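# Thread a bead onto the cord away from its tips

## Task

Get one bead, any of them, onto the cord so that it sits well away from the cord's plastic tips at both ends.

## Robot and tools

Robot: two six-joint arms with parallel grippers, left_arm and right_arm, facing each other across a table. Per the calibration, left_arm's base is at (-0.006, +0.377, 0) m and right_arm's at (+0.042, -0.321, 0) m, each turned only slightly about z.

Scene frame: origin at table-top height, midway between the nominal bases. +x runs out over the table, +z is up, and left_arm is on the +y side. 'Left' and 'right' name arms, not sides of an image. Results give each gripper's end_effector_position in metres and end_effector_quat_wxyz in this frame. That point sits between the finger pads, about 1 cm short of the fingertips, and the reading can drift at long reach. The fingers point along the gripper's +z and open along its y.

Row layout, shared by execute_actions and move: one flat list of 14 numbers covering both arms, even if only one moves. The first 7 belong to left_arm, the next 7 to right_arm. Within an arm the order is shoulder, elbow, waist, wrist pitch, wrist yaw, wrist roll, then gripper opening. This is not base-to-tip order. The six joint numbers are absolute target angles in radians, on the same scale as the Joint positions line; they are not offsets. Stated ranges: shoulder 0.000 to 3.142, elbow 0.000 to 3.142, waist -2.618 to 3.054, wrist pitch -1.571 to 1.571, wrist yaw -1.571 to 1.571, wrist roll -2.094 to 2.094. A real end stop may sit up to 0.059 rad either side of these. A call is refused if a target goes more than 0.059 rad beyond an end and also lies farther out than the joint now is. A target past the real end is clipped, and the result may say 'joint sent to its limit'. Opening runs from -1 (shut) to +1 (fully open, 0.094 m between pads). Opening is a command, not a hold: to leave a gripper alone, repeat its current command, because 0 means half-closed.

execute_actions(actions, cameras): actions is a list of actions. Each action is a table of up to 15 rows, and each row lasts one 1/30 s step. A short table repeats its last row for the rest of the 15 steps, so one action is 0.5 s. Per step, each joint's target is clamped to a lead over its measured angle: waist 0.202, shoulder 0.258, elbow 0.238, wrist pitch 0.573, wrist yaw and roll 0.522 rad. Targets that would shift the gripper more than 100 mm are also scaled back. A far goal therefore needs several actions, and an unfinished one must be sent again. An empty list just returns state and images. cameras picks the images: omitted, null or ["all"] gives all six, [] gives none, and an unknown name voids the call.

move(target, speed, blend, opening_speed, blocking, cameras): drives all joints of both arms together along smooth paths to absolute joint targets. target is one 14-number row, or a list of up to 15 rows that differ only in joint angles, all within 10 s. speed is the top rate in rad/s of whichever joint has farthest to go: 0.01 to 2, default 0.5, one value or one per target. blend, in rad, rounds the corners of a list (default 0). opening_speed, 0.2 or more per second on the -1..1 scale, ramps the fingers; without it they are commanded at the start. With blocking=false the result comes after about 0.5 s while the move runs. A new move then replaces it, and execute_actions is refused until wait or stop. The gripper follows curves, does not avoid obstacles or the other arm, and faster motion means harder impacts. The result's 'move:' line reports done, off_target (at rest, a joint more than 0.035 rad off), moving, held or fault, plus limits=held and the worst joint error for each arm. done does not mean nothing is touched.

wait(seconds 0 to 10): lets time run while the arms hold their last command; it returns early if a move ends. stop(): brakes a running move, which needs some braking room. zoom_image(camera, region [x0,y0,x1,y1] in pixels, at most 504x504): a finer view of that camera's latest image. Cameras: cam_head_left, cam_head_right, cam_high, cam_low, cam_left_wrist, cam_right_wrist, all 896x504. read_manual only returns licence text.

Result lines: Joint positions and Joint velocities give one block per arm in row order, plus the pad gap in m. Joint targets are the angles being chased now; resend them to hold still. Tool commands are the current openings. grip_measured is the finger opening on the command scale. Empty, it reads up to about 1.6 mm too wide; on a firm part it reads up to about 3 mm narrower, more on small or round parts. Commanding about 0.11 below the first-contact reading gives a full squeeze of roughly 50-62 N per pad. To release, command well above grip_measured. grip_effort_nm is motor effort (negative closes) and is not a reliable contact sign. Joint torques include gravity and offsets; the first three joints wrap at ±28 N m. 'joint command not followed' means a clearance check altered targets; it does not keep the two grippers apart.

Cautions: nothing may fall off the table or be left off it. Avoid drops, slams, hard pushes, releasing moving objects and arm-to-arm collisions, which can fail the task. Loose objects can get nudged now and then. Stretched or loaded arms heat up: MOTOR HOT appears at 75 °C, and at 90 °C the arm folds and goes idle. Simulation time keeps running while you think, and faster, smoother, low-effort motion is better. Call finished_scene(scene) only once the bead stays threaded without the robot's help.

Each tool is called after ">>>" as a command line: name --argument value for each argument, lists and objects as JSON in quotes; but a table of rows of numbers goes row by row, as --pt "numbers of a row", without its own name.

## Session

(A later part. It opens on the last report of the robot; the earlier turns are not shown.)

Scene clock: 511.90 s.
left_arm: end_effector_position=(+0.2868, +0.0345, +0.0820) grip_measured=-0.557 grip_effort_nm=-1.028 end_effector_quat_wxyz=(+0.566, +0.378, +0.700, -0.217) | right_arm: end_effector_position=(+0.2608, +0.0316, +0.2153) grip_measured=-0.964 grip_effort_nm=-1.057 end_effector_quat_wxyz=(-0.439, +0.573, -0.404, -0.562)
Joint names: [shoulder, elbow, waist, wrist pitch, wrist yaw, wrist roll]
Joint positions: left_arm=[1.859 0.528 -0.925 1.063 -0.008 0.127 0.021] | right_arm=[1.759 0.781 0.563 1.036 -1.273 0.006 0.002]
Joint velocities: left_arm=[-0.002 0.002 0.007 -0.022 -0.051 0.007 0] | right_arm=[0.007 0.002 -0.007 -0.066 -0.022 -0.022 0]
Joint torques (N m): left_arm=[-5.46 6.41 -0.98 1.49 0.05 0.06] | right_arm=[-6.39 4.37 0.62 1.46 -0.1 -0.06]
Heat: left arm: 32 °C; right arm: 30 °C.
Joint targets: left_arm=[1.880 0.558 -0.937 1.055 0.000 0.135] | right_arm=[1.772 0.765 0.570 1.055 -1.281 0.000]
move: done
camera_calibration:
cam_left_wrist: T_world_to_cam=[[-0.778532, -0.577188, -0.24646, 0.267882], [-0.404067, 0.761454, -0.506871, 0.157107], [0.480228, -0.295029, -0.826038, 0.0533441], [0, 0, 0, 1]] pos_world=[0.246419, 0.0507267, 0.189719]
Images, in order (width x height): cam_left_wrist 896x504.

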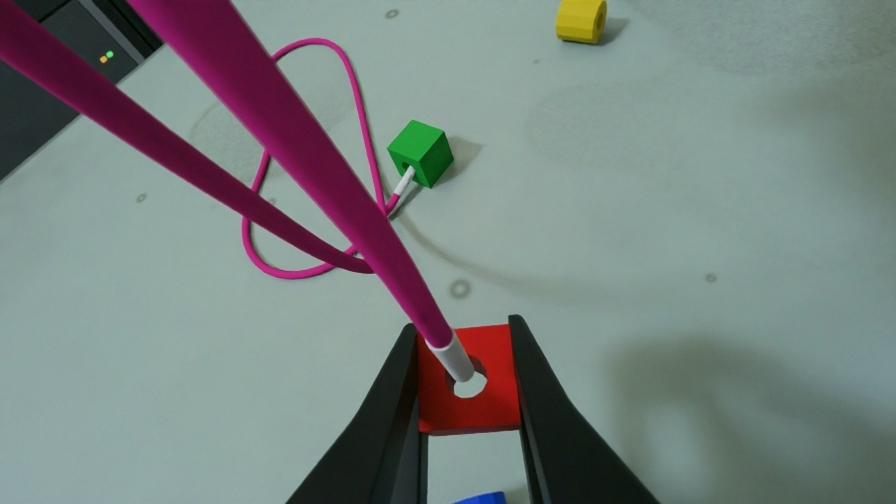

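>>> move --target '[1.79,0.555,-0.937,1.018,0,0.135,-0.68,1.772,0.765,0.570,1.055,-1.281,0,-1]' --speed 0.06 --cameras '["cam_left_wrist"]'

>>> zoom_image --camera "cam_left_wrist" --region '[400, 260, 540, 460]'

Scene clock: 527.90 s.
left_arm: end_effector_position=(+0.2855, +0.0361, +0.0835) grip_measured=-0.557 grip_effort_nm=-1.028 end_effector_quat_wxyz=(+0.560, +0.380, +0.704, -0.214) | right_arm: end_effector_position=(+0.2608, +0.0315, +0.2163) grip_measured=-0.964 grip_effort_nm=-1.053 end_effector_quat_wxyz=(-0.442, +0.574, -0.401, -0.561)
Joint names: [shoulder, elbow, waist, wrist pitch, wrist yaw, wrist roll]
Joint positions: left_arm=[1.831 0.528 -0.925 1.018 -0.008 0.127 0.021] | right_arm=[1.759 0.781 0.563 1.044 -1.273 0.006 0.002]
Joint velocities: left_arm=[0.002 -0.007 0.017 -0.007 0.051 -0.095 0] | right_arm=[-0.002 -0.007 -0.002 0.007 -0.051 -0.081 -0.001]
Joint torques (N m): left_arm=[-10.7 6.3 -0.98 1.55 0.06 0.06] | right_arm=[-6.42 4.34 0.66 1.37 -0.1 -0.06]
Heat: left arm: 32 °C; right arm: 30 °C.
Joint targets: left_arm=[1.790 0.555 -0.937 1.018 0.000 0.135] | right_arm=[1.772 0.765 0.570 1.055 -1.281 0.000]
move: off_target (left_arm); left_arm: the shoulder is farthest, 0.041 rad from its target
camera_calibration:
cam_left_wrist: T_world_to_cam=[[-0.781138, -0.574108, -0.245405, 0.268663], [-0.409364, 0.767714, -0.492987, 0.156277], [0.471429, -0.284631, -0.83471, 0.0585044], [0, 0, 0, 1]] pos_world=[0.246256, 0.0509182, 0.191808]
Images, in order (width x height): cam_left_wrist 896x504.

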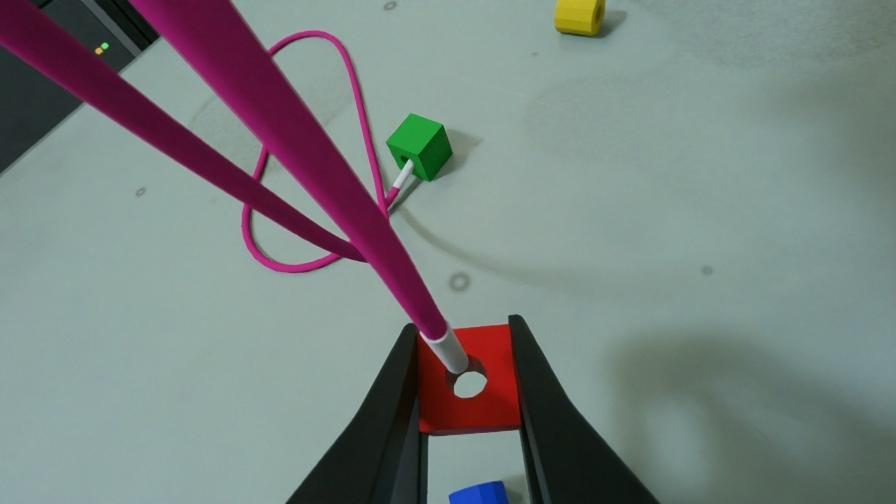

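Scaled by 2.520 from the camera's 896x504 image, which has a finer 1280x720 frame.

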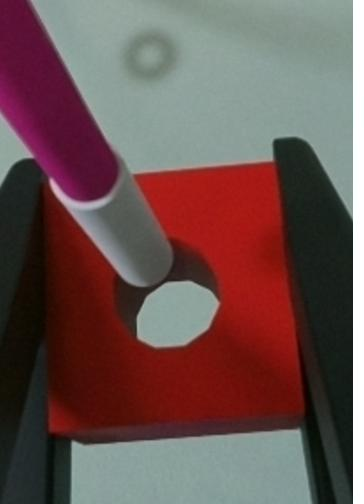

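>>> move --target '[1.772,0.568,-0.911,0.991,0,0.135,-0.68,1.772,0.765,0.570,1.055,-1.281,0,-1]' --speed 0.06 --cameras '["cam_left_wrist"]'

>>> zoom_image --camera "cam_left_wrist" --region '[400, 260, 540, 460]'

Scene clock: 540.63 s.
left_arm: end_effector_position=(+0.2868, +0.0384, +0.0840) grip_measured=-0.557 grip_effort_nm=-1.028 end_effector_quat_wxyz=(+0.556, +0.381, +0.708, -0.210) | right_arm: end_effector_position=(+0.2619, +0.0319, +0.2167) grip_measured=-0.964 grip_effort_nm=-1.057 end_effector_quat_wxyz=(-0.445, +0.573, -0.402, -0.559)
Joint names: [shoulder, elbow, waist, wrist pitch, wrist yaw, wrist roll]
Joint positions: left_arm=[1.814 0.531 -0.919 0.985 -0.007 0.131 0.021] | right_arm=[1.759 0.781 0.563 1.047 -1.266 0.006 0.002]
Joint velocities: left_arm=[-0.007 0.007 -0.007 -0.007 -0.022 0.037 0.001] | right_arm=[0.002 -0.002 0.002 -0.037 -0.037 0.037 0]
Joint torques (N m): left_arm=[-10.81 7.21 0.64 1.59 0.04 0.01] | right_arm=[-6.43 4.3 0.64 1.34 -0.18 -0.04]
Heat: left arm: 32 °C; right arm: 29 °C.
Joint targets: left_arm=[1.772 0.568 -0.911 0.991 0.000 0.135] | right_arm=[1.772 0.765 0.570 1.055 -1.281 0.000]
move: off_target (left_arm); left_arm: the shoulder is farthest, 0.042 rad from its target
camera_calibration:
cam_left_wrist: T_world_to_cam=[[-0.780107, -0.574573, -0.247587, 0.271028], [-0.415652, 0.771736, -0.481307, 0.155876], [0.467618, -0.272561, -0.840859, 0.0600913], [0, 0, 0, 1]] pos_world=[0.248121, 0.0518089, 0.192656]
Images, in order (width x height): cam_left_wrist 896x504.

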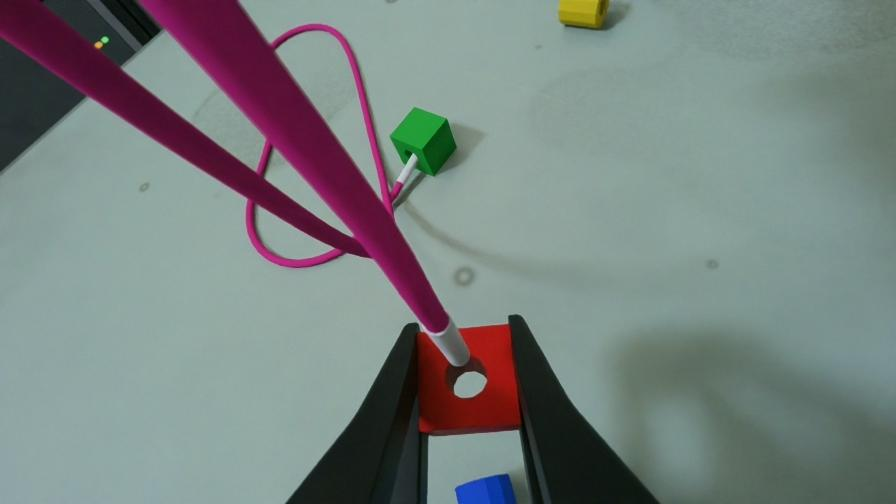

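Scaled by 2.520 from the camera's 896x504 image, which has a finer 1280x720 frame.

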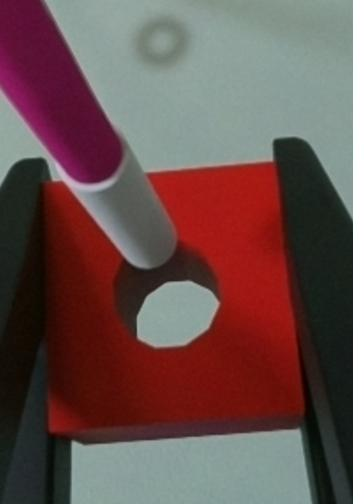

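>>> move --target '[1.856,0.577,-0.911,1.019,0,0.135,-0.68,1.772,0.765,0.570,1.055,-1.281,0,-1]' --speed 0.06 --cameras '["cam_left_wrist"]'

>>> zoom_image --camera "cam_left_wrist" --region '[400, 260, 540, 460]'

Scene clock: 556.40 s.
left_arm: end_effector_position=(+0.2900, +0.0357, +0.0846) grip_measured=-0.557 grip_effort_nm=-1.018 end_effector_quat_wxyz=(+0.562, +0.379, +0.704, -0.212) | right_arm: end_effector_position=(+0.2642, +0.0309, +0.2174) grip_measured=-0.964 grip_effort_nm=-1.057 end_effector_quat_wxyz=(-0.449, +0.571, -0.403, -0.556)
Joint names: [shoulder, elbow, waist, wrist pitch, wrist yaw, wrist roll]
Joint positions: left_arm=[1.836 0.541 -0.918 1.012 -0.007 0.131 0.021] | right_arm=[1.759 0.781 0.558 1.052 -1.263 0.006 0.002]
Joint velocities: left_arm=[-0.002 0.007 -0.007 0.066 -0.051 -0.051 0] | right_arm=[0.007 0.007 0.012 -0.007 0.037 -0.007 -0.001]
Joint torques (N m): left_arm=[-5.55 7.05 0.54 1.58 0.05 0.02] | right_arm=[-6.46 4.36 1.09 1.29 -0.21 -0.04]
Heat: left arm: 31 °C; right arm: 29 °C.
Joint targets: left_arm=[1.856 0.577 -0.911 1.019 0.000 0.135] | right_arm=[1.772 0.765 0.570 1.055 -1.281 0.000]
move: off_target (left_arm); left_arm: the elbow is farthest, 0.036 rad from its target
camera_calibration:
cam_left_wrist: T_world_to_cam=[[-0.777049, -0.578153, -0.248864, 0.271416], [-0.411644, 0.765876, -0.493947, 0.159692], [0.476176, -0.281377, -0.833117, 0.0555439], [0, 0, 0, 1]] pos_world=[0.250191, 0.0502446, 0.1927]
Images, in order (width x height): cam_left_wrist 896x504.

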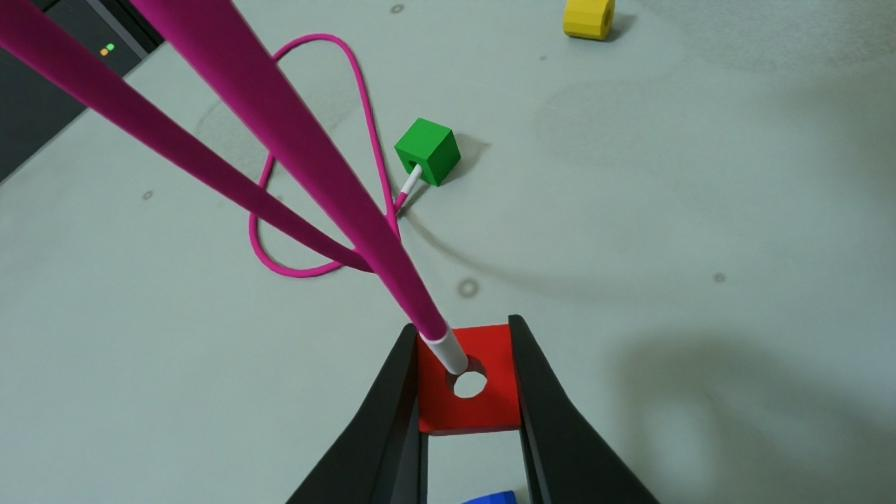

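Scaled by 2.520 from the camera's 896x504 image, which has a finer 1280x720 frame.

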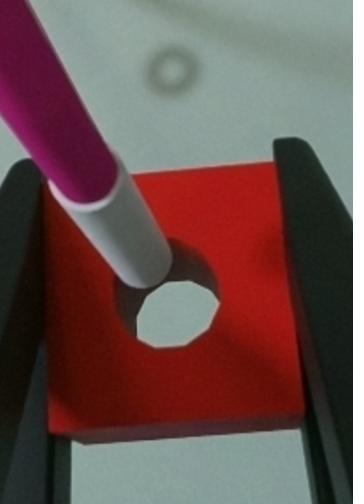

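>>> move --target '[1.905,0.574,-0.911,1.05,0,0.135,-0.68,1.772,0.765,0.570,1.055,-1.281,0,-1]' --speed 0.08 --cameras '["cam_left_wrist"]'

>>> zoom_image --camera "cam_left_wrist" --region '[400, 260, 540, 460]'

Scene clock: 568.93 s.
left_arm: end_effector_position=(+0.2927, +0.0328, +0.0831) grip_measured=-0.557 grip_effort_nm=-1.033 end_effector_quat_wxyz=(+0.572, +0.375, +0.697, -0.216) | right_arm: end_effector_position=(+0.2650, +0.0305, +0.2172) grip_measured=-0.964 grip_effort_nm=-1.057 end_effector_quat_wxyz=(-0.449, +0.571, -0.404, -0.556)
Joint names: [shoulder, elbow, waist, wrist pitch, wrist yaw, wrist roll]
Joint positions: left_arm=[1.879 0.545 -0.917 1.077 -0.007 0.13 0.021] | right_arm=[1.759 0.781 0.556 1.051 -1.262 0.006 0.002]
Joint velocities: left_arm=[-0.012 -0.012 -0.002 0.051 -0.022 0.007 0] | right_arm=[-0.002 -0.017 -0.007 -0.066 0.11 0.007 -0.001]
Joint torques (N m): left_arm=[-5.15 6.31 0.53 1.33 0.04 0.03] | right_arm=[-6.48 4.38 1.26 1.29 -0.21 -0.05]
Heat: left arm: 32 °C; right arm: 29 °C.
Joint targets: left_arm=[1.905 0.574 -0.911 1.050 0.000 0.135] | right_arm=[1.772 0.765 0.570 1.055 -1.281 0.000]
move: done
camera_calibration:
cam_left_wrist: T_world_to_cam=[[-0.772571, -0.583706, -0.249844, 0.27045], [-0.403705, 0.755308, -0.516268, 0.162233], [0.490058, -0.29799, -0.819174, 0.0475352], [0, 0, 0, 1]] pos_world=[0.251141, 0.0494924, 0.190265]
Images, in order (width x height): cam_left_wrist 896x504.

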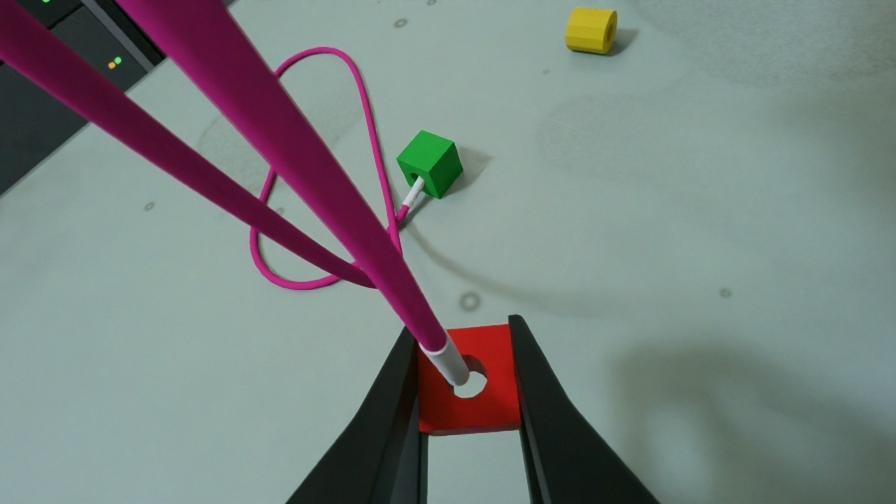

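Scaled by 2.520 from the camera's 896x504 image, which has a finer 1280x720 frame.

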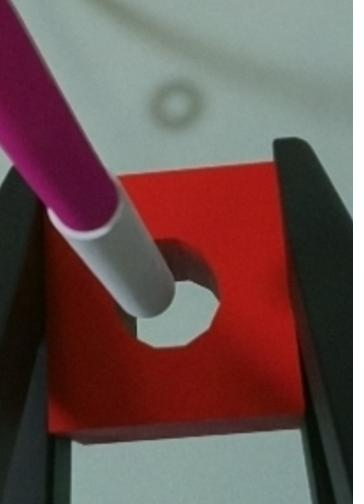

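>>> move --target '[1.918,0.574,-0.904,1.048,0,0.135,-0.68,1.772,0.765,0.570,1.055,-1.281,0,-1]' --speed 0.08 --cameras '["cam_left_wrist"]'

>>> zoom_image --camera "cam_left_wrist" --region '[400, 260, 540, 460]'

Scene clock: 583.70 s.
left_arm: end_effector_position=(+0.2945, +0.0344, +0.0793) grip_measured=-0.557 grip_effort_nm=-1.033 end_effector_quat_wxyz=(+0.569, +0.374, +0.700, -0.213) | right_arm: end_effector_position=(+0.2669, +0.0312, +0.2150) grip_measured=-0.964 grip_effort_nm=-1.057 end_effector_quat_wxyz=(-0.449, +0.568, -0.409, -0.555)
Joint names: [shoulder, elbow, waist, wrist pitch, wrist yaw, wrist roll]
Joint positions: left_arm=[1.89 0.546 -0.912 1.081 -0.007 0.13 0.021] | right_arm=[1.765 0.781 0.556 1.048 -1.254 0.006 0.002]
Joint velocities: left_arm=[0.007 0.002 0.007 -0.066 0.022 0.037 0.001] | right_arm=[0.002 -0.007 -0.017 0.051 -0.095 0.037 0]
Joint torques (N m): left_arm=[-5.15 6.23 0.64 1.27 0.04 0.03] | right_arm=[-6.87 4.34 1.28 1.34 -0.3 -0.05]
Heat: left arm: 31 °C; right arm: 29 °C.
Joint targets: left_arm=[1.918 0.574 -0.904 1.048 0.000 0.135] | right_arm=[1.772 0.765 0.570 1.055 -1.281 0.000]
move: done
camera_calibration:
cam_left_wrist: T_world_to_cam=[[-0.770801, -0.586262, -0.249325, 0.271298], [-0.409805, 0.75592, -0.510534, 0.161067], [0.487776, -0.291346, -0.822917, 0.0447384], [0, 0, 0, 1]] pos_world=[0.253301, 0.0503324, 0.186688]
Images, in order (width x height): cam_left_wrist 896x504.

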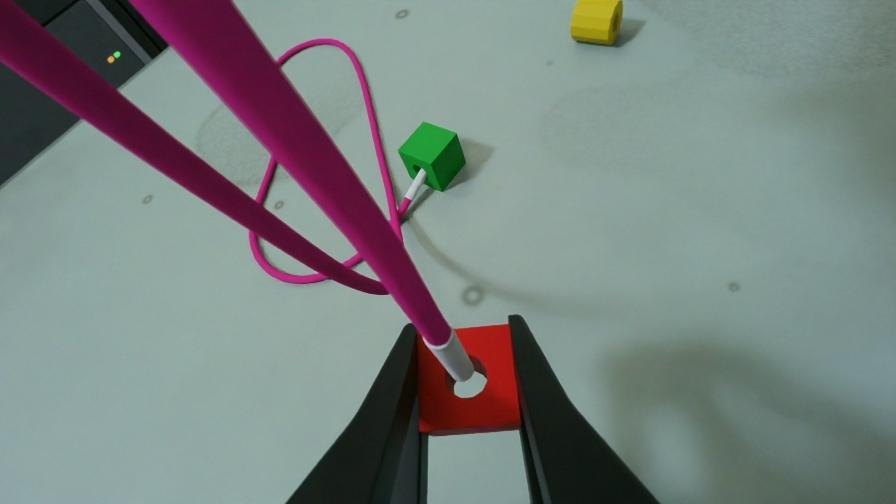

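Scaled by 2.520 from the camera's 896x504 image, which has a finer 1280x720 frame.

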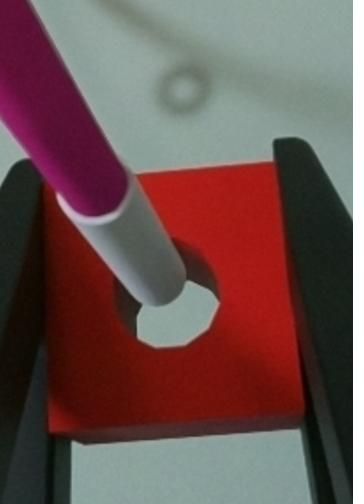

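>>> move --target '[2.01,0.574,-0.904,1.15,0,0.135,-0.68,1.772,0.765,0.570,1.055,-1.281,0,-1]' --speed 0.08 --cameras '["cam_left_wrist","cam_right_wrist","cam_head_right"]'

Scene clock: 680.97 s.
left_arm: end_effector_position=(+0.2944, +0.0346, +0.0485) grip_measured=-0.557 grip_effort_nm=-1.028 end_effector_quat_wxyz=(+0.552, +0.381, +0.713, -0.206) | right_arm: end_effector_position=(+0.2617, +0.0316, +0.2146) grip_measured=-0.964 grip_effort_nm=-1.053 end_effector_quat_wxyz=(-0.442, +0.573, -0.402, -0.560)
Joint names: [shoulder, elbow, waist, wrist pitch, wrist yaw, wrist roll]
Joint positions: left_arm=[1.992 0.553 -0.912 1.129 -0.006 0.132 0.021] | right_arm=[1.765 0.781 0.561 1.047 -1.272 0.005 0.002]
Joint velocities: left_arm=[0.017 -0.012 -0.007 -0.051 0.037 -0.022 0] | right_arm=[-0.012 -0.002 -0.022 0.007 -0.007 -0.022 -0.002]
Joint torques (N m): left_arm=[-6.35 5.22 0.64 1.72 0.04 0.02] | right_arm=[-6.89 4.36 0.81 1.34 -0.11 -0.04]
Heat: left arm: 30 °C; right arm: 29 °C.
Joint targets: left_arm=[2.010 0.574 -0.904 1.150 0.000 0.135] | right_arm=[1.772 0.765 0.570 1.055 -1.281 0.000]
move: done
camera_calibration:
cam_left_wrist: T_world_to_cam=[[-0.778498, -0.576998, -0.247011, 0.265559], [-0.424421, 0.773879, -0.470083, 0.146937], [0.462393, -0.261122, -0.847353, 0.0271182], [0, 0, 0, 1]] pos_world=[0.256561, 0.0465962, 0.157647]
cam_right_wrist: T_world_to_cam=[[0.956746, 0.287388, -0.0452314, -0.247819], [0.158115, -0.644166, -0.748365, 0.164754], [-0.244207, 0.708843, -0.661744, 0.299441], [0, 0, 0, 1]] pos_world=[0.284176, -0.0349068, 0.31024]
Images, in order (width x height): cam_head_right 896x504, cam_left_wrist 896x504, cam_right_wrist 896x504.

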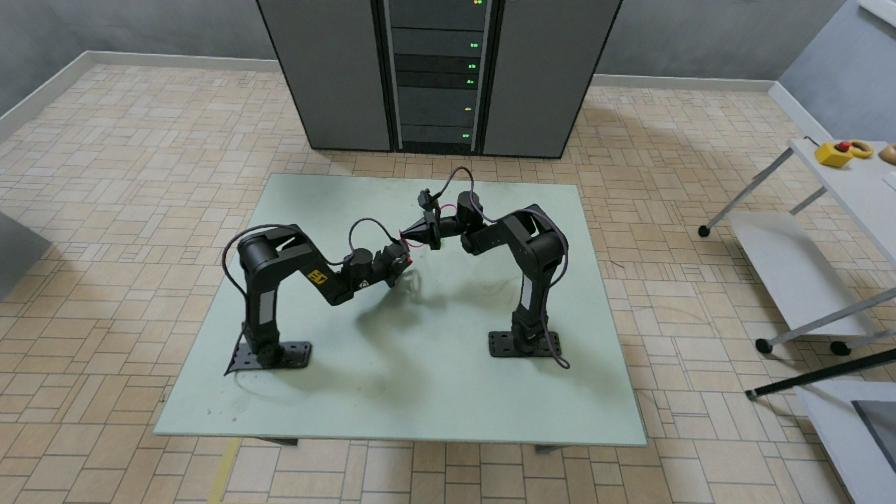

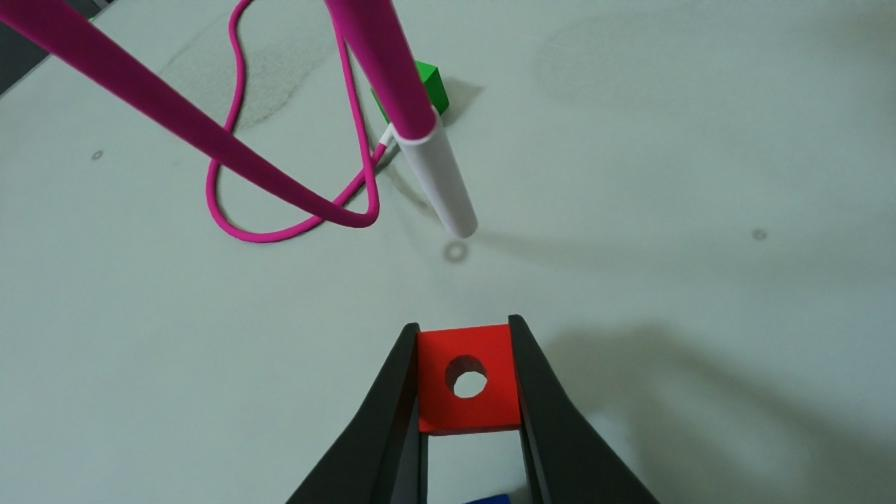

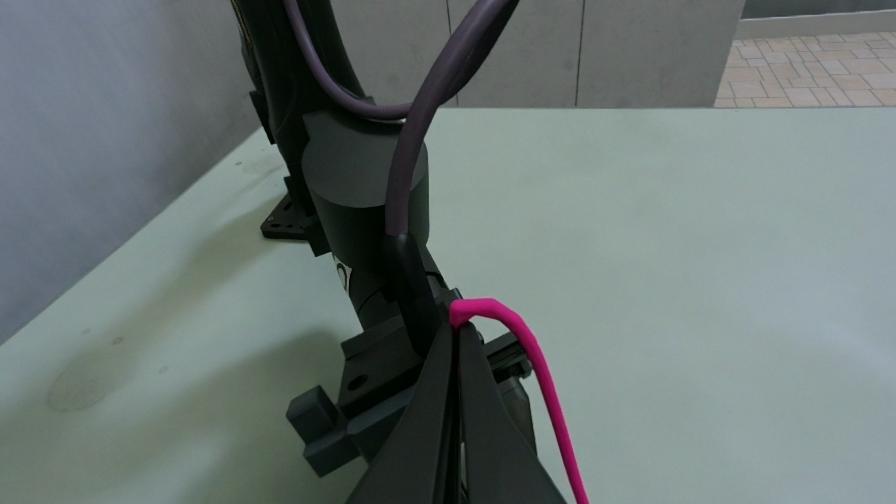

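>>> move --target '[1.785,0.24,-0.904,1.24,0,0.135,-0.68,1.772,0.765,0.570,1.055,-1.281,0,-1]' --speed 0.25 --cameras '[]'

>>> move --target '[1.785,0.24,-0.904,1.24,0,0.135,-0.68,1.772,0.765,0.570,1.055,-1.281,-1.4,-1]' --speed 0.4 --cameras '["cam_left_wrist","cam_right_wrist","cam_high","cam_head_right"]'

Scene clock: 693.20 s.
left_arm: end_effector_position=(+0.2423, +0.0945, +0.0430) grip_measured=-0.557 grip_effort_nm=-1.028 end_effector_quat_wxyz=(+0.535, +0.387, +0.724, -0.200) | right_arm: end_effector_position=(+0.2616, +0.0316, +0.2146) grip_measured=-0.964 grip_effort_nm=-1.057 end_effector_quat_wxyz=(-0.442, +0.573, -0.402, -0.560)
Joint names: [shoulder, elbow, waist, wrist pitch, wrist yaw, wrist roll]
Joint positions: left_arm=[1.818 0.244 -0.912 1.219 -0.006 0.132 0.021] | right_arm=[1.765 0.781 0.561 1.047 -1.273 0.005 0.002]
Joint velocities: left_arm=[-0.027 -0.002 -0.007 0.007 -0.007 -0.007 -0.001] | right_arm=[-0.002 -0.007 -0.017 0.007 -0.081 -0.051 0.001]
Joint torques (N m): left_arm=[-8.36 2.61 0.64 1.67 0.04 0.02] | right_arm=[-6.93 4.34 0.77 1.33 -0.09 -0.03]
Heat: left arm: 31 °C; right arm: 29 °C.
Joint targets: left_arm=[1.785 0.240 -0.904 1.240 0.000 0.135] | right_arm=[1.772 0.765 0.570 1.055 -1.281 0.000]
move: done
No camera images: "cameras" was empty.

Scene clock: 697.43 s.
left_arm: end_effector_position=(+0.2424, +0.0944, +0.0432) grip_measured=-0.557 grip_effort_nm=-1.023 end_effector_quat_wxyz=(+0.535, +0.387, +0.724, -0.200) | right_arm: end_effector_position=(+0.2615, +0.0316, +0.2146) grip_measured=-0.964 grip_effort_nm=-1.053 end_effector_quat_wxyz=(+0.699, -0.698, -0.064, +0.142)
Joint names: [shoulder, elbow, waist, wrist pitch, wrist yaw, wrist roll]
Joint positions: left_arm=[1.818 0.244 -0.912 1.22 -0.006 0.132 0.021] | right_arm=[1.765 0.781 0.561 1.047 -1.273 -1.403 0.002]
Joint velocities: left_arm=[0.017 -0.002 0.012 -0.022 0.022 -0.037 -0.001] | right_arm=[0.017 -0.002 -0.007 0.007 -0.037 0.022 0]
Joint torques (N m): left_arm=[-8.35 2.62 0.64 1.71 0.04 0.02] | right_arm=[-6.84 4.29 0.75 1.32 -0.08 0.01]
Heat: left arm: 32 °C; right arm: 29 °C.
Joint targets: left_arm=[1.785 0.240 -0.904 1.240 0.000 0.135] | right_arm=[1.772 0.765 0.570 1.055 -1.281 -1.400]
move: done
camera_calibration:
cam_left_wrist: T_world_to_cam=[[-0.785507, -0.568785, -0.243849, 0.259055], [-0.437074, 0.788847, -0.432073, 0.0760107], [0.438116, -0.232816, -0.868246, 0.0664275], [0, 0, 0, 1]] pos_world=[0.207609, 0.102851, 0.153688]
cam_right_wrist: T_world_to_cam=[[0.203392, 0.0420323, 0.978195, -0.262569], [0.88394, -0.437524, -0.164994, -0.15683], [0.421049, 0.898224, -0.126143, 0.00449651], [0, 0, 0, 1]] pos_world=[0.19014, -0.0616195, 0.231535]
Images, in order (width x height): cam_head_right 896x504, cam_high 896x504, cam_left_wrist 896x504, cam_right_wrist 896x504.

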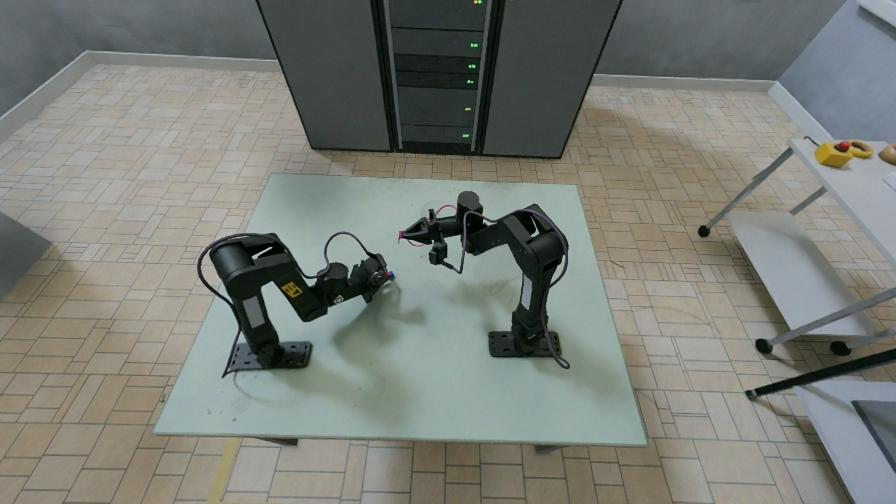

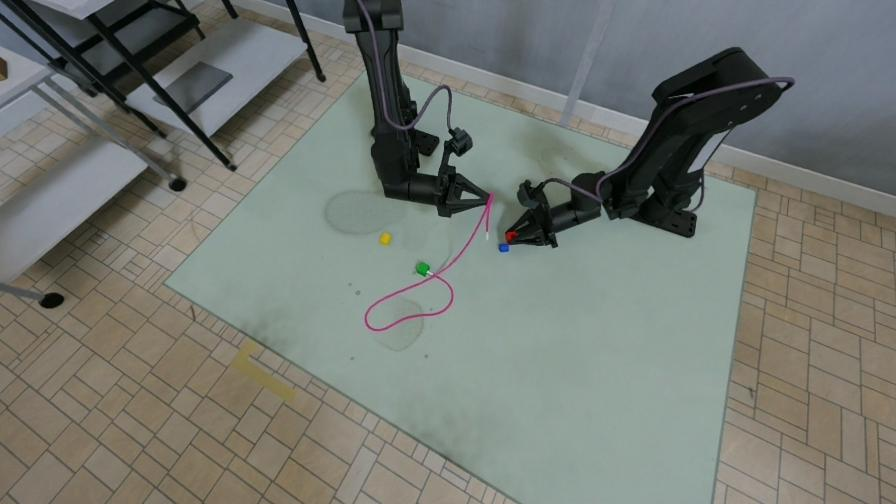

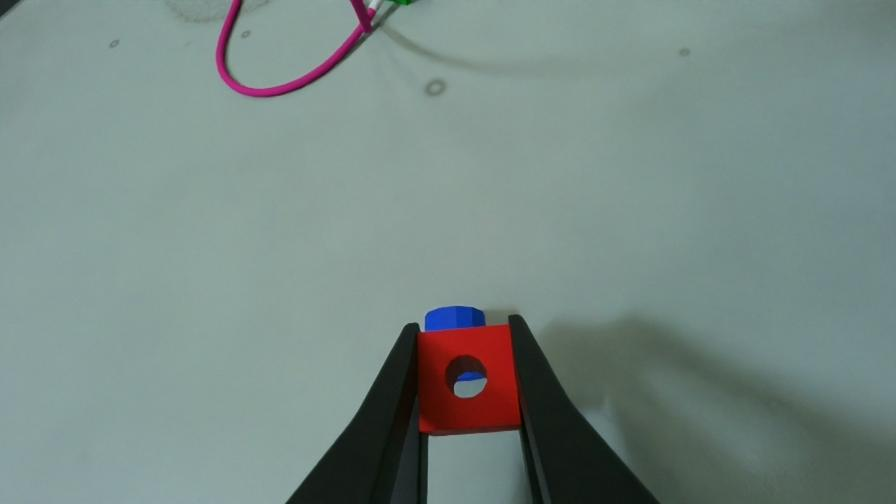

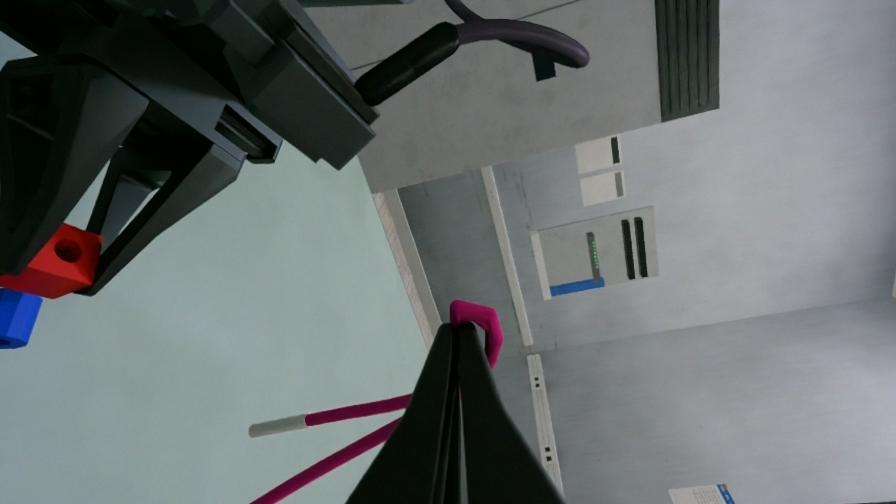

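>>> move --pt "1.47 0.3 -0.904 0.80 0 0 -0.68 1.772 0.765 0.570 1.055 -1.281 0 -1" --pt "1.47 0.3 -0.6 0.80 0 0 -0.68 1.772 0.765 0.570 1.055 -1.281 0 -1" --pt "1.87 0.25 -0.6 1.26 0 0 -0.68 1.772 0.765 0.570 1.055 -1.281 0 -1" --speed 0.4 --cameras '["cam_left_wrist","cam_head_left"]'

Scene clock: 742.00 s.
left_arm: end_effector_position=(+0.3173, +0.1809, +0.0366) grip_measured=-0.557 grip_effort_nm=-1.028 end_effector_quat_wxyz=(+0.547, +0.225, +0.792, -0.151) | right_arm: end_effector_position=(+0.2615, +0.0315, +0.2146) grip_measured=-0.964 grip_effort_nm=-1.057 end_effector_quat_wxyz=(-0.444, +0.575, -0.400, -0.559)
Joint names: [shoulder, elbow, waist, wrist pitch, wrist yaw, wrist roll]
Joint positions: left_arm=[1.856 0.253 -0.606 1.239 -0.003 0.006 0.021] | right_arm=[1.765 0.781 0.561 1.047 -1.274 -0.004 0.002]
Joint velocities: left_arm=[0.002 -0.007 -0.002 -0.007 -0.066 -0.007 -0.001] | right_arm=[-0.017 0.002 0.017 0.051 0.037 -0.066 -0.001]
Joint torques (N m): left_arm=[-4.55 2.45 0.47 1.7 0.01 -0.07] | right_arm=[-6.86 4.34 0.73 1.32 -0.08 0.06]
Heat: left arm: 32 °C; right arm: 29 °C.
Joint targets: left_arm=[1.870 0.250 -0.600 1.260 0.000 0.000] | right_arm=[1.772 0.765 0.570 1.055 -1.281 0.000]
move: done
camera_calibration:
cam_left_wrist: T_world_to_cam=[[-0.557785, -0.82031, -0.126364, 0.334466], [-0.709192, 0.550146, -0.440892, 0.167542], [0.431187, -0.156307, -0.88862, 0.037074], [0, 0, 0, 1]] pos_world=[0.289394, 0.187988, 0.149077]
Images, in order (width x height): cam_head_left 896x504, cam_left_wrist 896x504.

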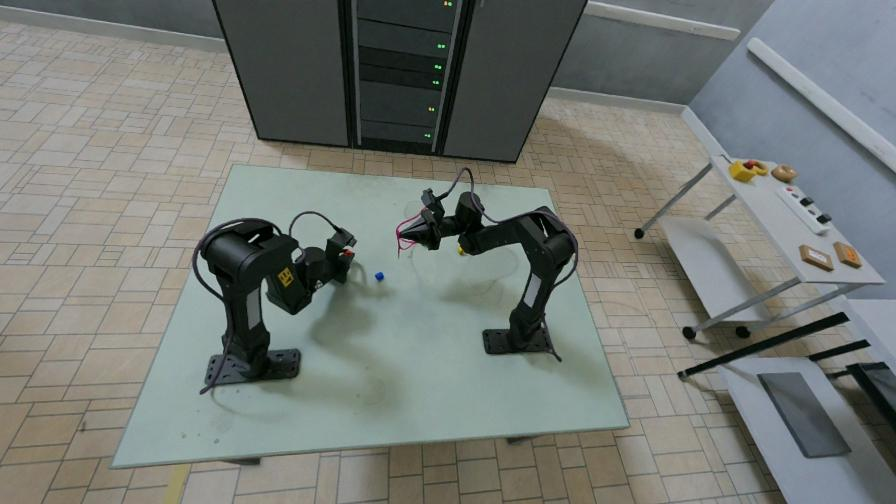

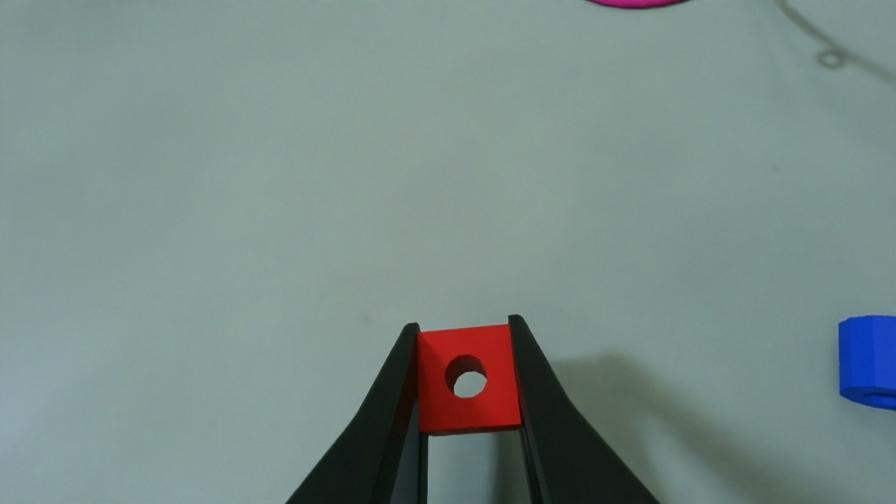

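>>> move --target '[1.92,0.235,-0.6,1.27,0,0,-0.68,1.772,0.765,0.570,1.055,-1.281,0,-1]' --speed 0.06 --cameras '["cam_left_wrist"]'

Scene clock: 749.03 s.
left_arm: end_effector_position=(+0.3106, +0.1851, +0.0185) grip_measured=-0.557 grip_effort_nm=-1.023 end_effector_quat_wxyz=(+0.527, +0.229, +0.806, -0.146) | right_arm: end_effector_position=(+0.2615, +0.0315, +0.2146) grip_measured=-0.964 grip_effort_nm=-1.057 end_effector_quat_wxyz=(-0.444, +0.575, -0.400, -0.559)
Joint names: [shoulder, elbow, waist, wrist pitch, wrist yaw, wrist roll]
Joint positions: left_arm=[1.904 0.24 -0.606 1.25 -0.003 0.006 0.021] | right_arm=[1.765 0.781 0.561 1.047 -1.274 -0.004 0.002]
Joint velocities: left_arm=[0.002 -0.012 -0.007 0.066 -0.037 0.022 -0.002] | right_arm=[-0.002 -0.007 -0.002 0.007 0.022 -0.007 0]
Joint torques (N m): left_arm=[-4.4 2 0.49 1.67 0.01 -0.06] | right_arm=[-6.87 4.34 0.79 1.33 -0.08 0.05]
Heat: left arm: 32 °C; right arm: 29 °C.
Joint targets: left_arm=[1.920 0.235 -0.600 1.270 0.000 0.000] | right_arm=[1.772 0.765 0.570 1.055 -1.281 0.000]
move: done
camera_calibration:
cam_left_wrist: T_world_to_cam=[[-0.563118, -0.817043, -0.123852, 0.33282], [-0.727023, 0.561068, -0.395778, 0.155235], [0.392857, -0.132826, -0.909956, 0.0325396], [0, 0, 0, 1]] pos_world=[0.287493, 0.189153, 0.132269]
Images, in order (width x height): cam_left_wrist 896x504.

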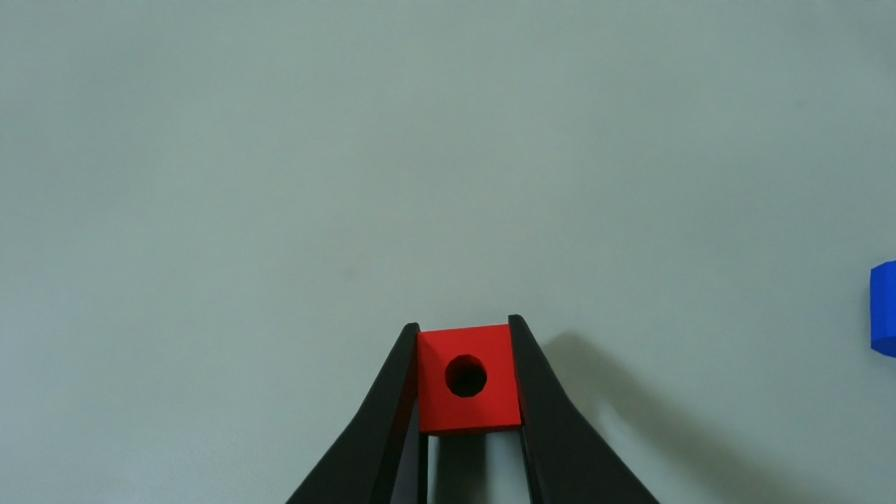

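>>> move --target '[1.929,0.235,-0.6,1.27,0,0,-0.68,1.772,0.765,0.570,1.055,-1.281,0,-1]' --speed 0.05 --cameras '[]'

>>> move --target '[1.939,0.235,-0.6,1.27,0,0,-0.68,1.772,0.765,0.570,1.055,-1.281,0,-1]' --speed 0.05 --cameras '["cam_left_wrist"]'

Scene clock: 753.60 s.
left_arm: end_effector_position=(+0.3109, +0.1849, +0.0184) grip_measured=-0.557 grip_effort_nm=-1.028 end_effector_quat_wxyz=(+0.528, +0.228, +0.805, -0.146) | right_arm: end_effector_position=(+0.2615, +0.0315, +0.2146) grip_measured=-0.964 grip_effort_nm=-1.053 end_effector_quat_wxyz=(-0.444, +0.575, -0.400, -0.559)
Joint names: [shoulder, elbow, waist, wrist pitch, wrist yaw, wrist roll]
Joint positions: left_arm=[1.911 0.24 -0.606 1.26 -0.003 0.006 0.021] | right_arm=[1.765 0.781 0.561 1.047 -1.274 -0.004 0.002]
Joint velocities: left_arm=[0.002 -0.002 0.017 -0.051 -0.022 0.007 -0.001] | right_arm=[0.007 -0.002 0.027 -0.022 0.037 0.066 0.001]
Joint torques (N m): left_arm=[-4.3 1.96 0.49 1.6 0.01 -0.07] | right_arm=[-6.84 4.31 0.79 1.32 -0.08 0.06]
Heat: left arm: 32 °C; right arm: 29 °C.
Joint targets: left_arm=[1.929 0.235 -0.600 1.270 0.000 0.000] | right_arm=[1.772 0.765 0.570 1.055 -1.281 0.000]
move: done
No camera images: "cameras" was empty.

Scene clock: 754.30 s.
left_arm: end_effector_position=(+0.3112, +0.1847, +0.0183) grip_measured=-0.557 grip_effort_nm=-1.023 end_effector_quat_wxyz=(+0.530, +0.228, +0.804, -0.146) | right_arm: end_effector_position=(+0.2615, +0.0315, +0.2146) grip_measured=-0.964 grip_effort_nm=-1.057 end_effector_quat_wxyz=(-0.444, +0.575, -0.400, -0.559)
Joint names: [shoulder, elbow, waist, wrist pitch, wrist yaw, wrist roll]
Joint positions: left_arm=[1.919 0.24 -0.606 1.271 -0.003 0.005 0.021] | right_arm=[1.765 0.781 0.561 1.047 -1.274 -0.004 0.002]
Joint velocities: left_arm=[-0.017 0.002 -0.007 -0.022 -0.007 -0.007 -0.001] | right_arm=[-0.017 -0.007 -0.022 -0.081 0.066 -0.037 0]
Joint torques (N m): left_arm=[-4.11 1.95 0.47 1.52 0.01 -0.06] | right_arm=[-6.87 4.3 0.79 1.34 -0.1 0.04]
Heat: left arm: 32 °C; right arm: 29 °C.
Joint targets: left_arm=[1.939 0.235 -0.600 1.270 0.000 0.000] | right_arm=[1.772 0.765 0.570 1.055 -1.281 0.000]
move: done
camera_calibration:
cam_left_wrist: T_world_to_cam=[[-0.56229, -0.81761, -0.123869, 0.332676], [-0.724845, 0.559408, -0.402074, 0.155502], [0.398032, -0.136297, -0.90719, 0.0310461], [0, 0, 0, 1]] pos_world=[0.287418, 0.189241, 0.131896]
Images, in order (width x height): cam_left_wrist 896x504.

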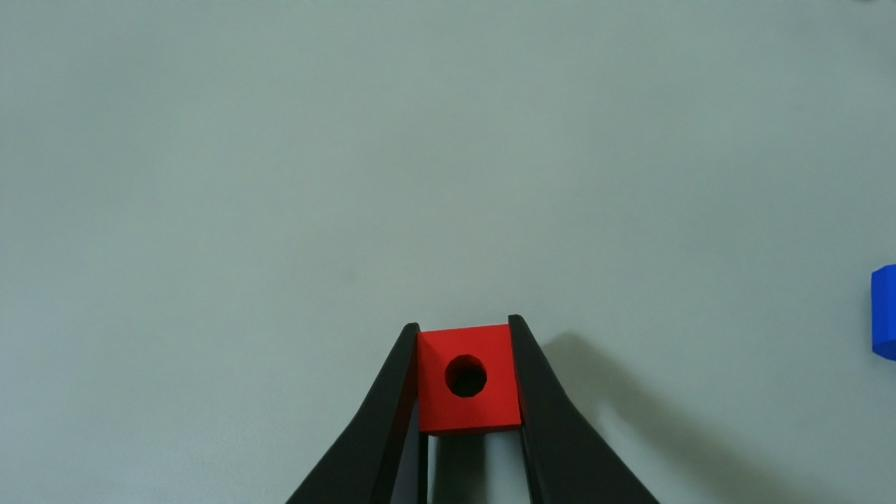

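>>> move --target '[1.939,0.235,-0.6,1.27,0,0,-0.4,1.772,0.765,0.570,1.055,-1.281,0,-1]' --opening_speed 0.3 --cameras '["cam_left_wrist"]'

Scene clock: 802.07 s.
left_arm: end_effector_position=(+0.3109, +0.1848, +0.0176) grip_measured=-0.402 grip_effort_nm=0.095 end_effector_quat_wxyz=(+0.529, +0.228, +0.804, -0.146) | right_arm: end_effector_position=(+0.2615, +0.0315, +0.2146) grip_measured=-0.964 grip_effort_nm=-1.057 end_effector_quat_wxyz=(-0.444, +0.575, -0.400, -0.559)
Joint names: [shoulder, elbow, waist, wrist pitch, wrist yaw, wrist roll]
Joint positions: left_arm=[1.919 0.24 -0.606 1.269 -0.003 0.005 0.028] | right_arm=[1.765 0.781 0.561 1.047 -1.274 -0.004 0.002]
Joint velocities: left_arm=[0.017 -0.002 -0.017 0.037 -0.022 0.007 0] | right_arm=[-0.002 0.007 -0.002 -0.022 0.081 -0.051 0]
Joint torques (N m): left_arm=[-4.12 1.91 0.47 1.52 0.01 -0.06] | right_arm=[-6.9 4.29 0.77 1.32 -0.09 0.06]
Heat: left arm: 31 °C; right arm: 29 °C.
Joint targets: left_arm=[1.939 0.235 -0.600 1.270 0.000 0.000] | right_arm=[1.772 0.765 0.570 1.055 -1.281 0.000]
move: done
camera_calibration:
cam_left_wrist: T_world_to_cam=[[-0.562572, -0.817437, -0.123728, 0.332634], [-0.725757, 0.559967, -0.399641, 0.155135], [0.395965, -0.13503, -0.908283, 0.0309877], [0, 0, 0, 1]] pos_world=[0.287451, 0.189221, 0.1313]
Images, in order (width x height): cam_left_wrist 896x504.

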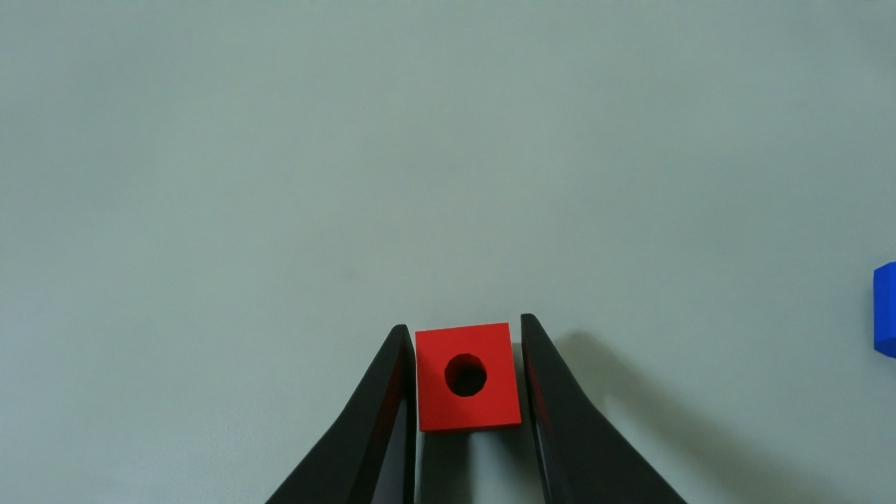

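>>> move --target '[1.65,0.06,-0.6,1.18,0,0,-0.4,1.772,0.765,0.570,1.055,-1.281,0,-1]' --speed 0.2 --cameras '[]'

>>> move --pt "1.40 0.6 -0.6 0.3 0 0 -0.4 1.772 0.765 0.570 1.055 -1.281 0 -1" --pt "1.433 0.9 -0.88 -0.47 0 0 -0.4 1.772 0.765 0.570 1.055 -1.281 0 -1" --speed 0.5 --cameras '["cam_left_wrist","cam_head_left"]'

Scene clock: 816.80 s.
left_arm: end_effector_position=(+0.2702, +0.2098, +0.0301) grip_measured=-0.402 grip_effort_nm=0.090 end_effector_quat_wxyz=(+0.520, +0.230, +0.810, -0.144) | right_arm: end_effector_position=(+0.2615, +0.0315, +0.2146) grip_measured=-0.964 grip_effort_nm=-1.053 end_effector_quat_wxyz=(-0.444, +0.575, -0.400, -0.559)
Joint names: [shoulder, elbow, waist, wrist pitch, wrist yaw, wrist roll]
Joint positions: left_arm=[1.675 0.065 -0.606 1.179 -0.003 0.005 0.028] | right_arm=[1.765 0.781 0.561 1.047 -1.274 -0.004 0.002]
Joint velocities: left_arm=[-0.017 -0.002 -0.017 -0.022 0.037 -0.037 0] | right_arm=[-0.007 -0.007 -0.017 0.066 0.022 -0.066 0]
Joint torques (N m): left_arm=[-6.06 2.3 0.47 1.53 0.01 -0.06] | right_arm=[-6.87 4.31 0.76 1.32 -0.08 0.05]
Heat: left arm: 31 °C; right arm: 29 °C.
Joint targets: left_arm=[1.650 0.060 -0.600 1.180 0.000 0.000] | right_arm=[1.772 0.765 0.570 1.055 -1.281 0.000]
move: done
No camera images: "cameras" was empty.

Scene clock: 820.93 s.
left_arm: end_effector_position=(+0.2344, +0.1227, +0.0879) grip_measured=-0.402 grip_effort_nm=0.090 end_effector_quat_wxyz=(+0.247, +0.385, +0.883, -0.105) | right_arm: end_effector_position=(+0.2615, +0.0315, +0.2146) grip_measured=-0.964 grip_effort_nm=-1.057 end_effector_quat_wxyz=(-0.444, +0.575, -0.400, -0.559)
Joint names: [shoulder, elbow, waist, wrist pitch, wrist yaw, wrist roll]
Joint positions: left_arm=[1.43 0.87 -0.874 -0.469 -0.002 0.005 0.028] | right_arm=[1.765 0.781 0.561 1.047 -1.274 -0.004 0.002]
Joint velocities: left_arm=[-0.002 0.002 -0.007 -0.037 -0.066 0.022 0] | right_arm=[0.002 -0.007 -0.002 0.022 -0.037 -0.037 0]
Joint torques (N m): left_arm=[-4.89 8.24 -0.5 1.05 0.01 -0.06] | right_arm=[-6.9 4.3 0.73 1.32 -0.08 0.05]
Heat: left arm: 31 °C; right arm: 29 °C.
Joint targets: left_arm=[1.433 0.900 -0.880 -0.470 0.000 0.000] | right_arm=[1.772 0.765 0.570 1.055 -1.281 0.000]
move: done
camera_calibration:
cam_left_wrist: T_world_to_cam=[[-0.801477, -0.593961, -0.0696069, 0.271324], [-0.594352, 0.778258, 0.202632, 0.0519521], [-0.0661832, 0.203776, -0.976778, 0.189543], [0, 0, 0, 1]] pos_world=[0.260882, 0.0820995, 0.1935]
Images, in order (width x height): cam_head_left 896x504, cam_left_wrist 896x504.

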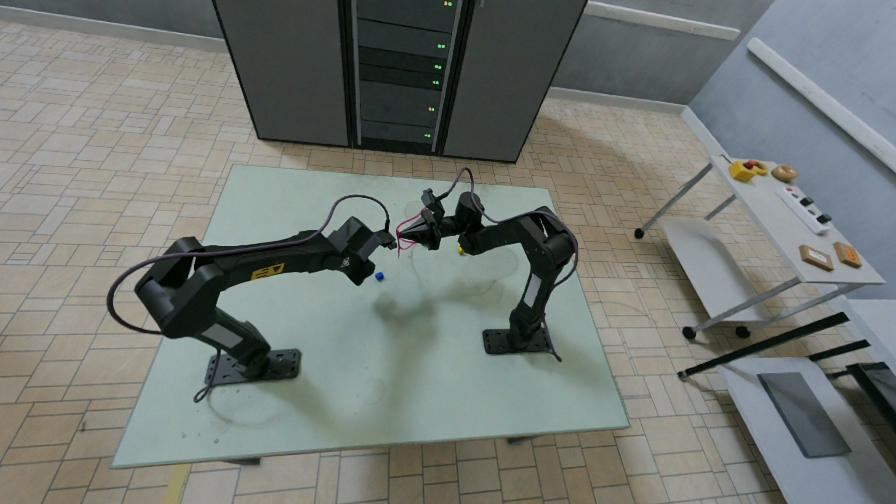

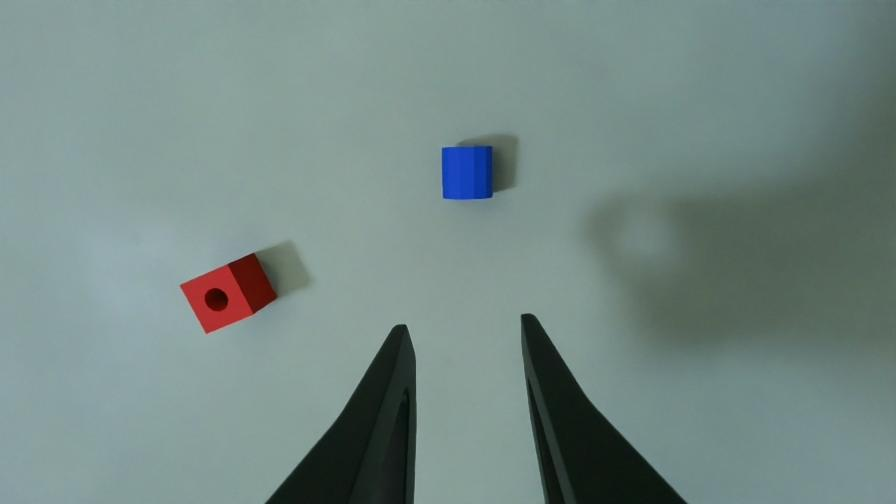

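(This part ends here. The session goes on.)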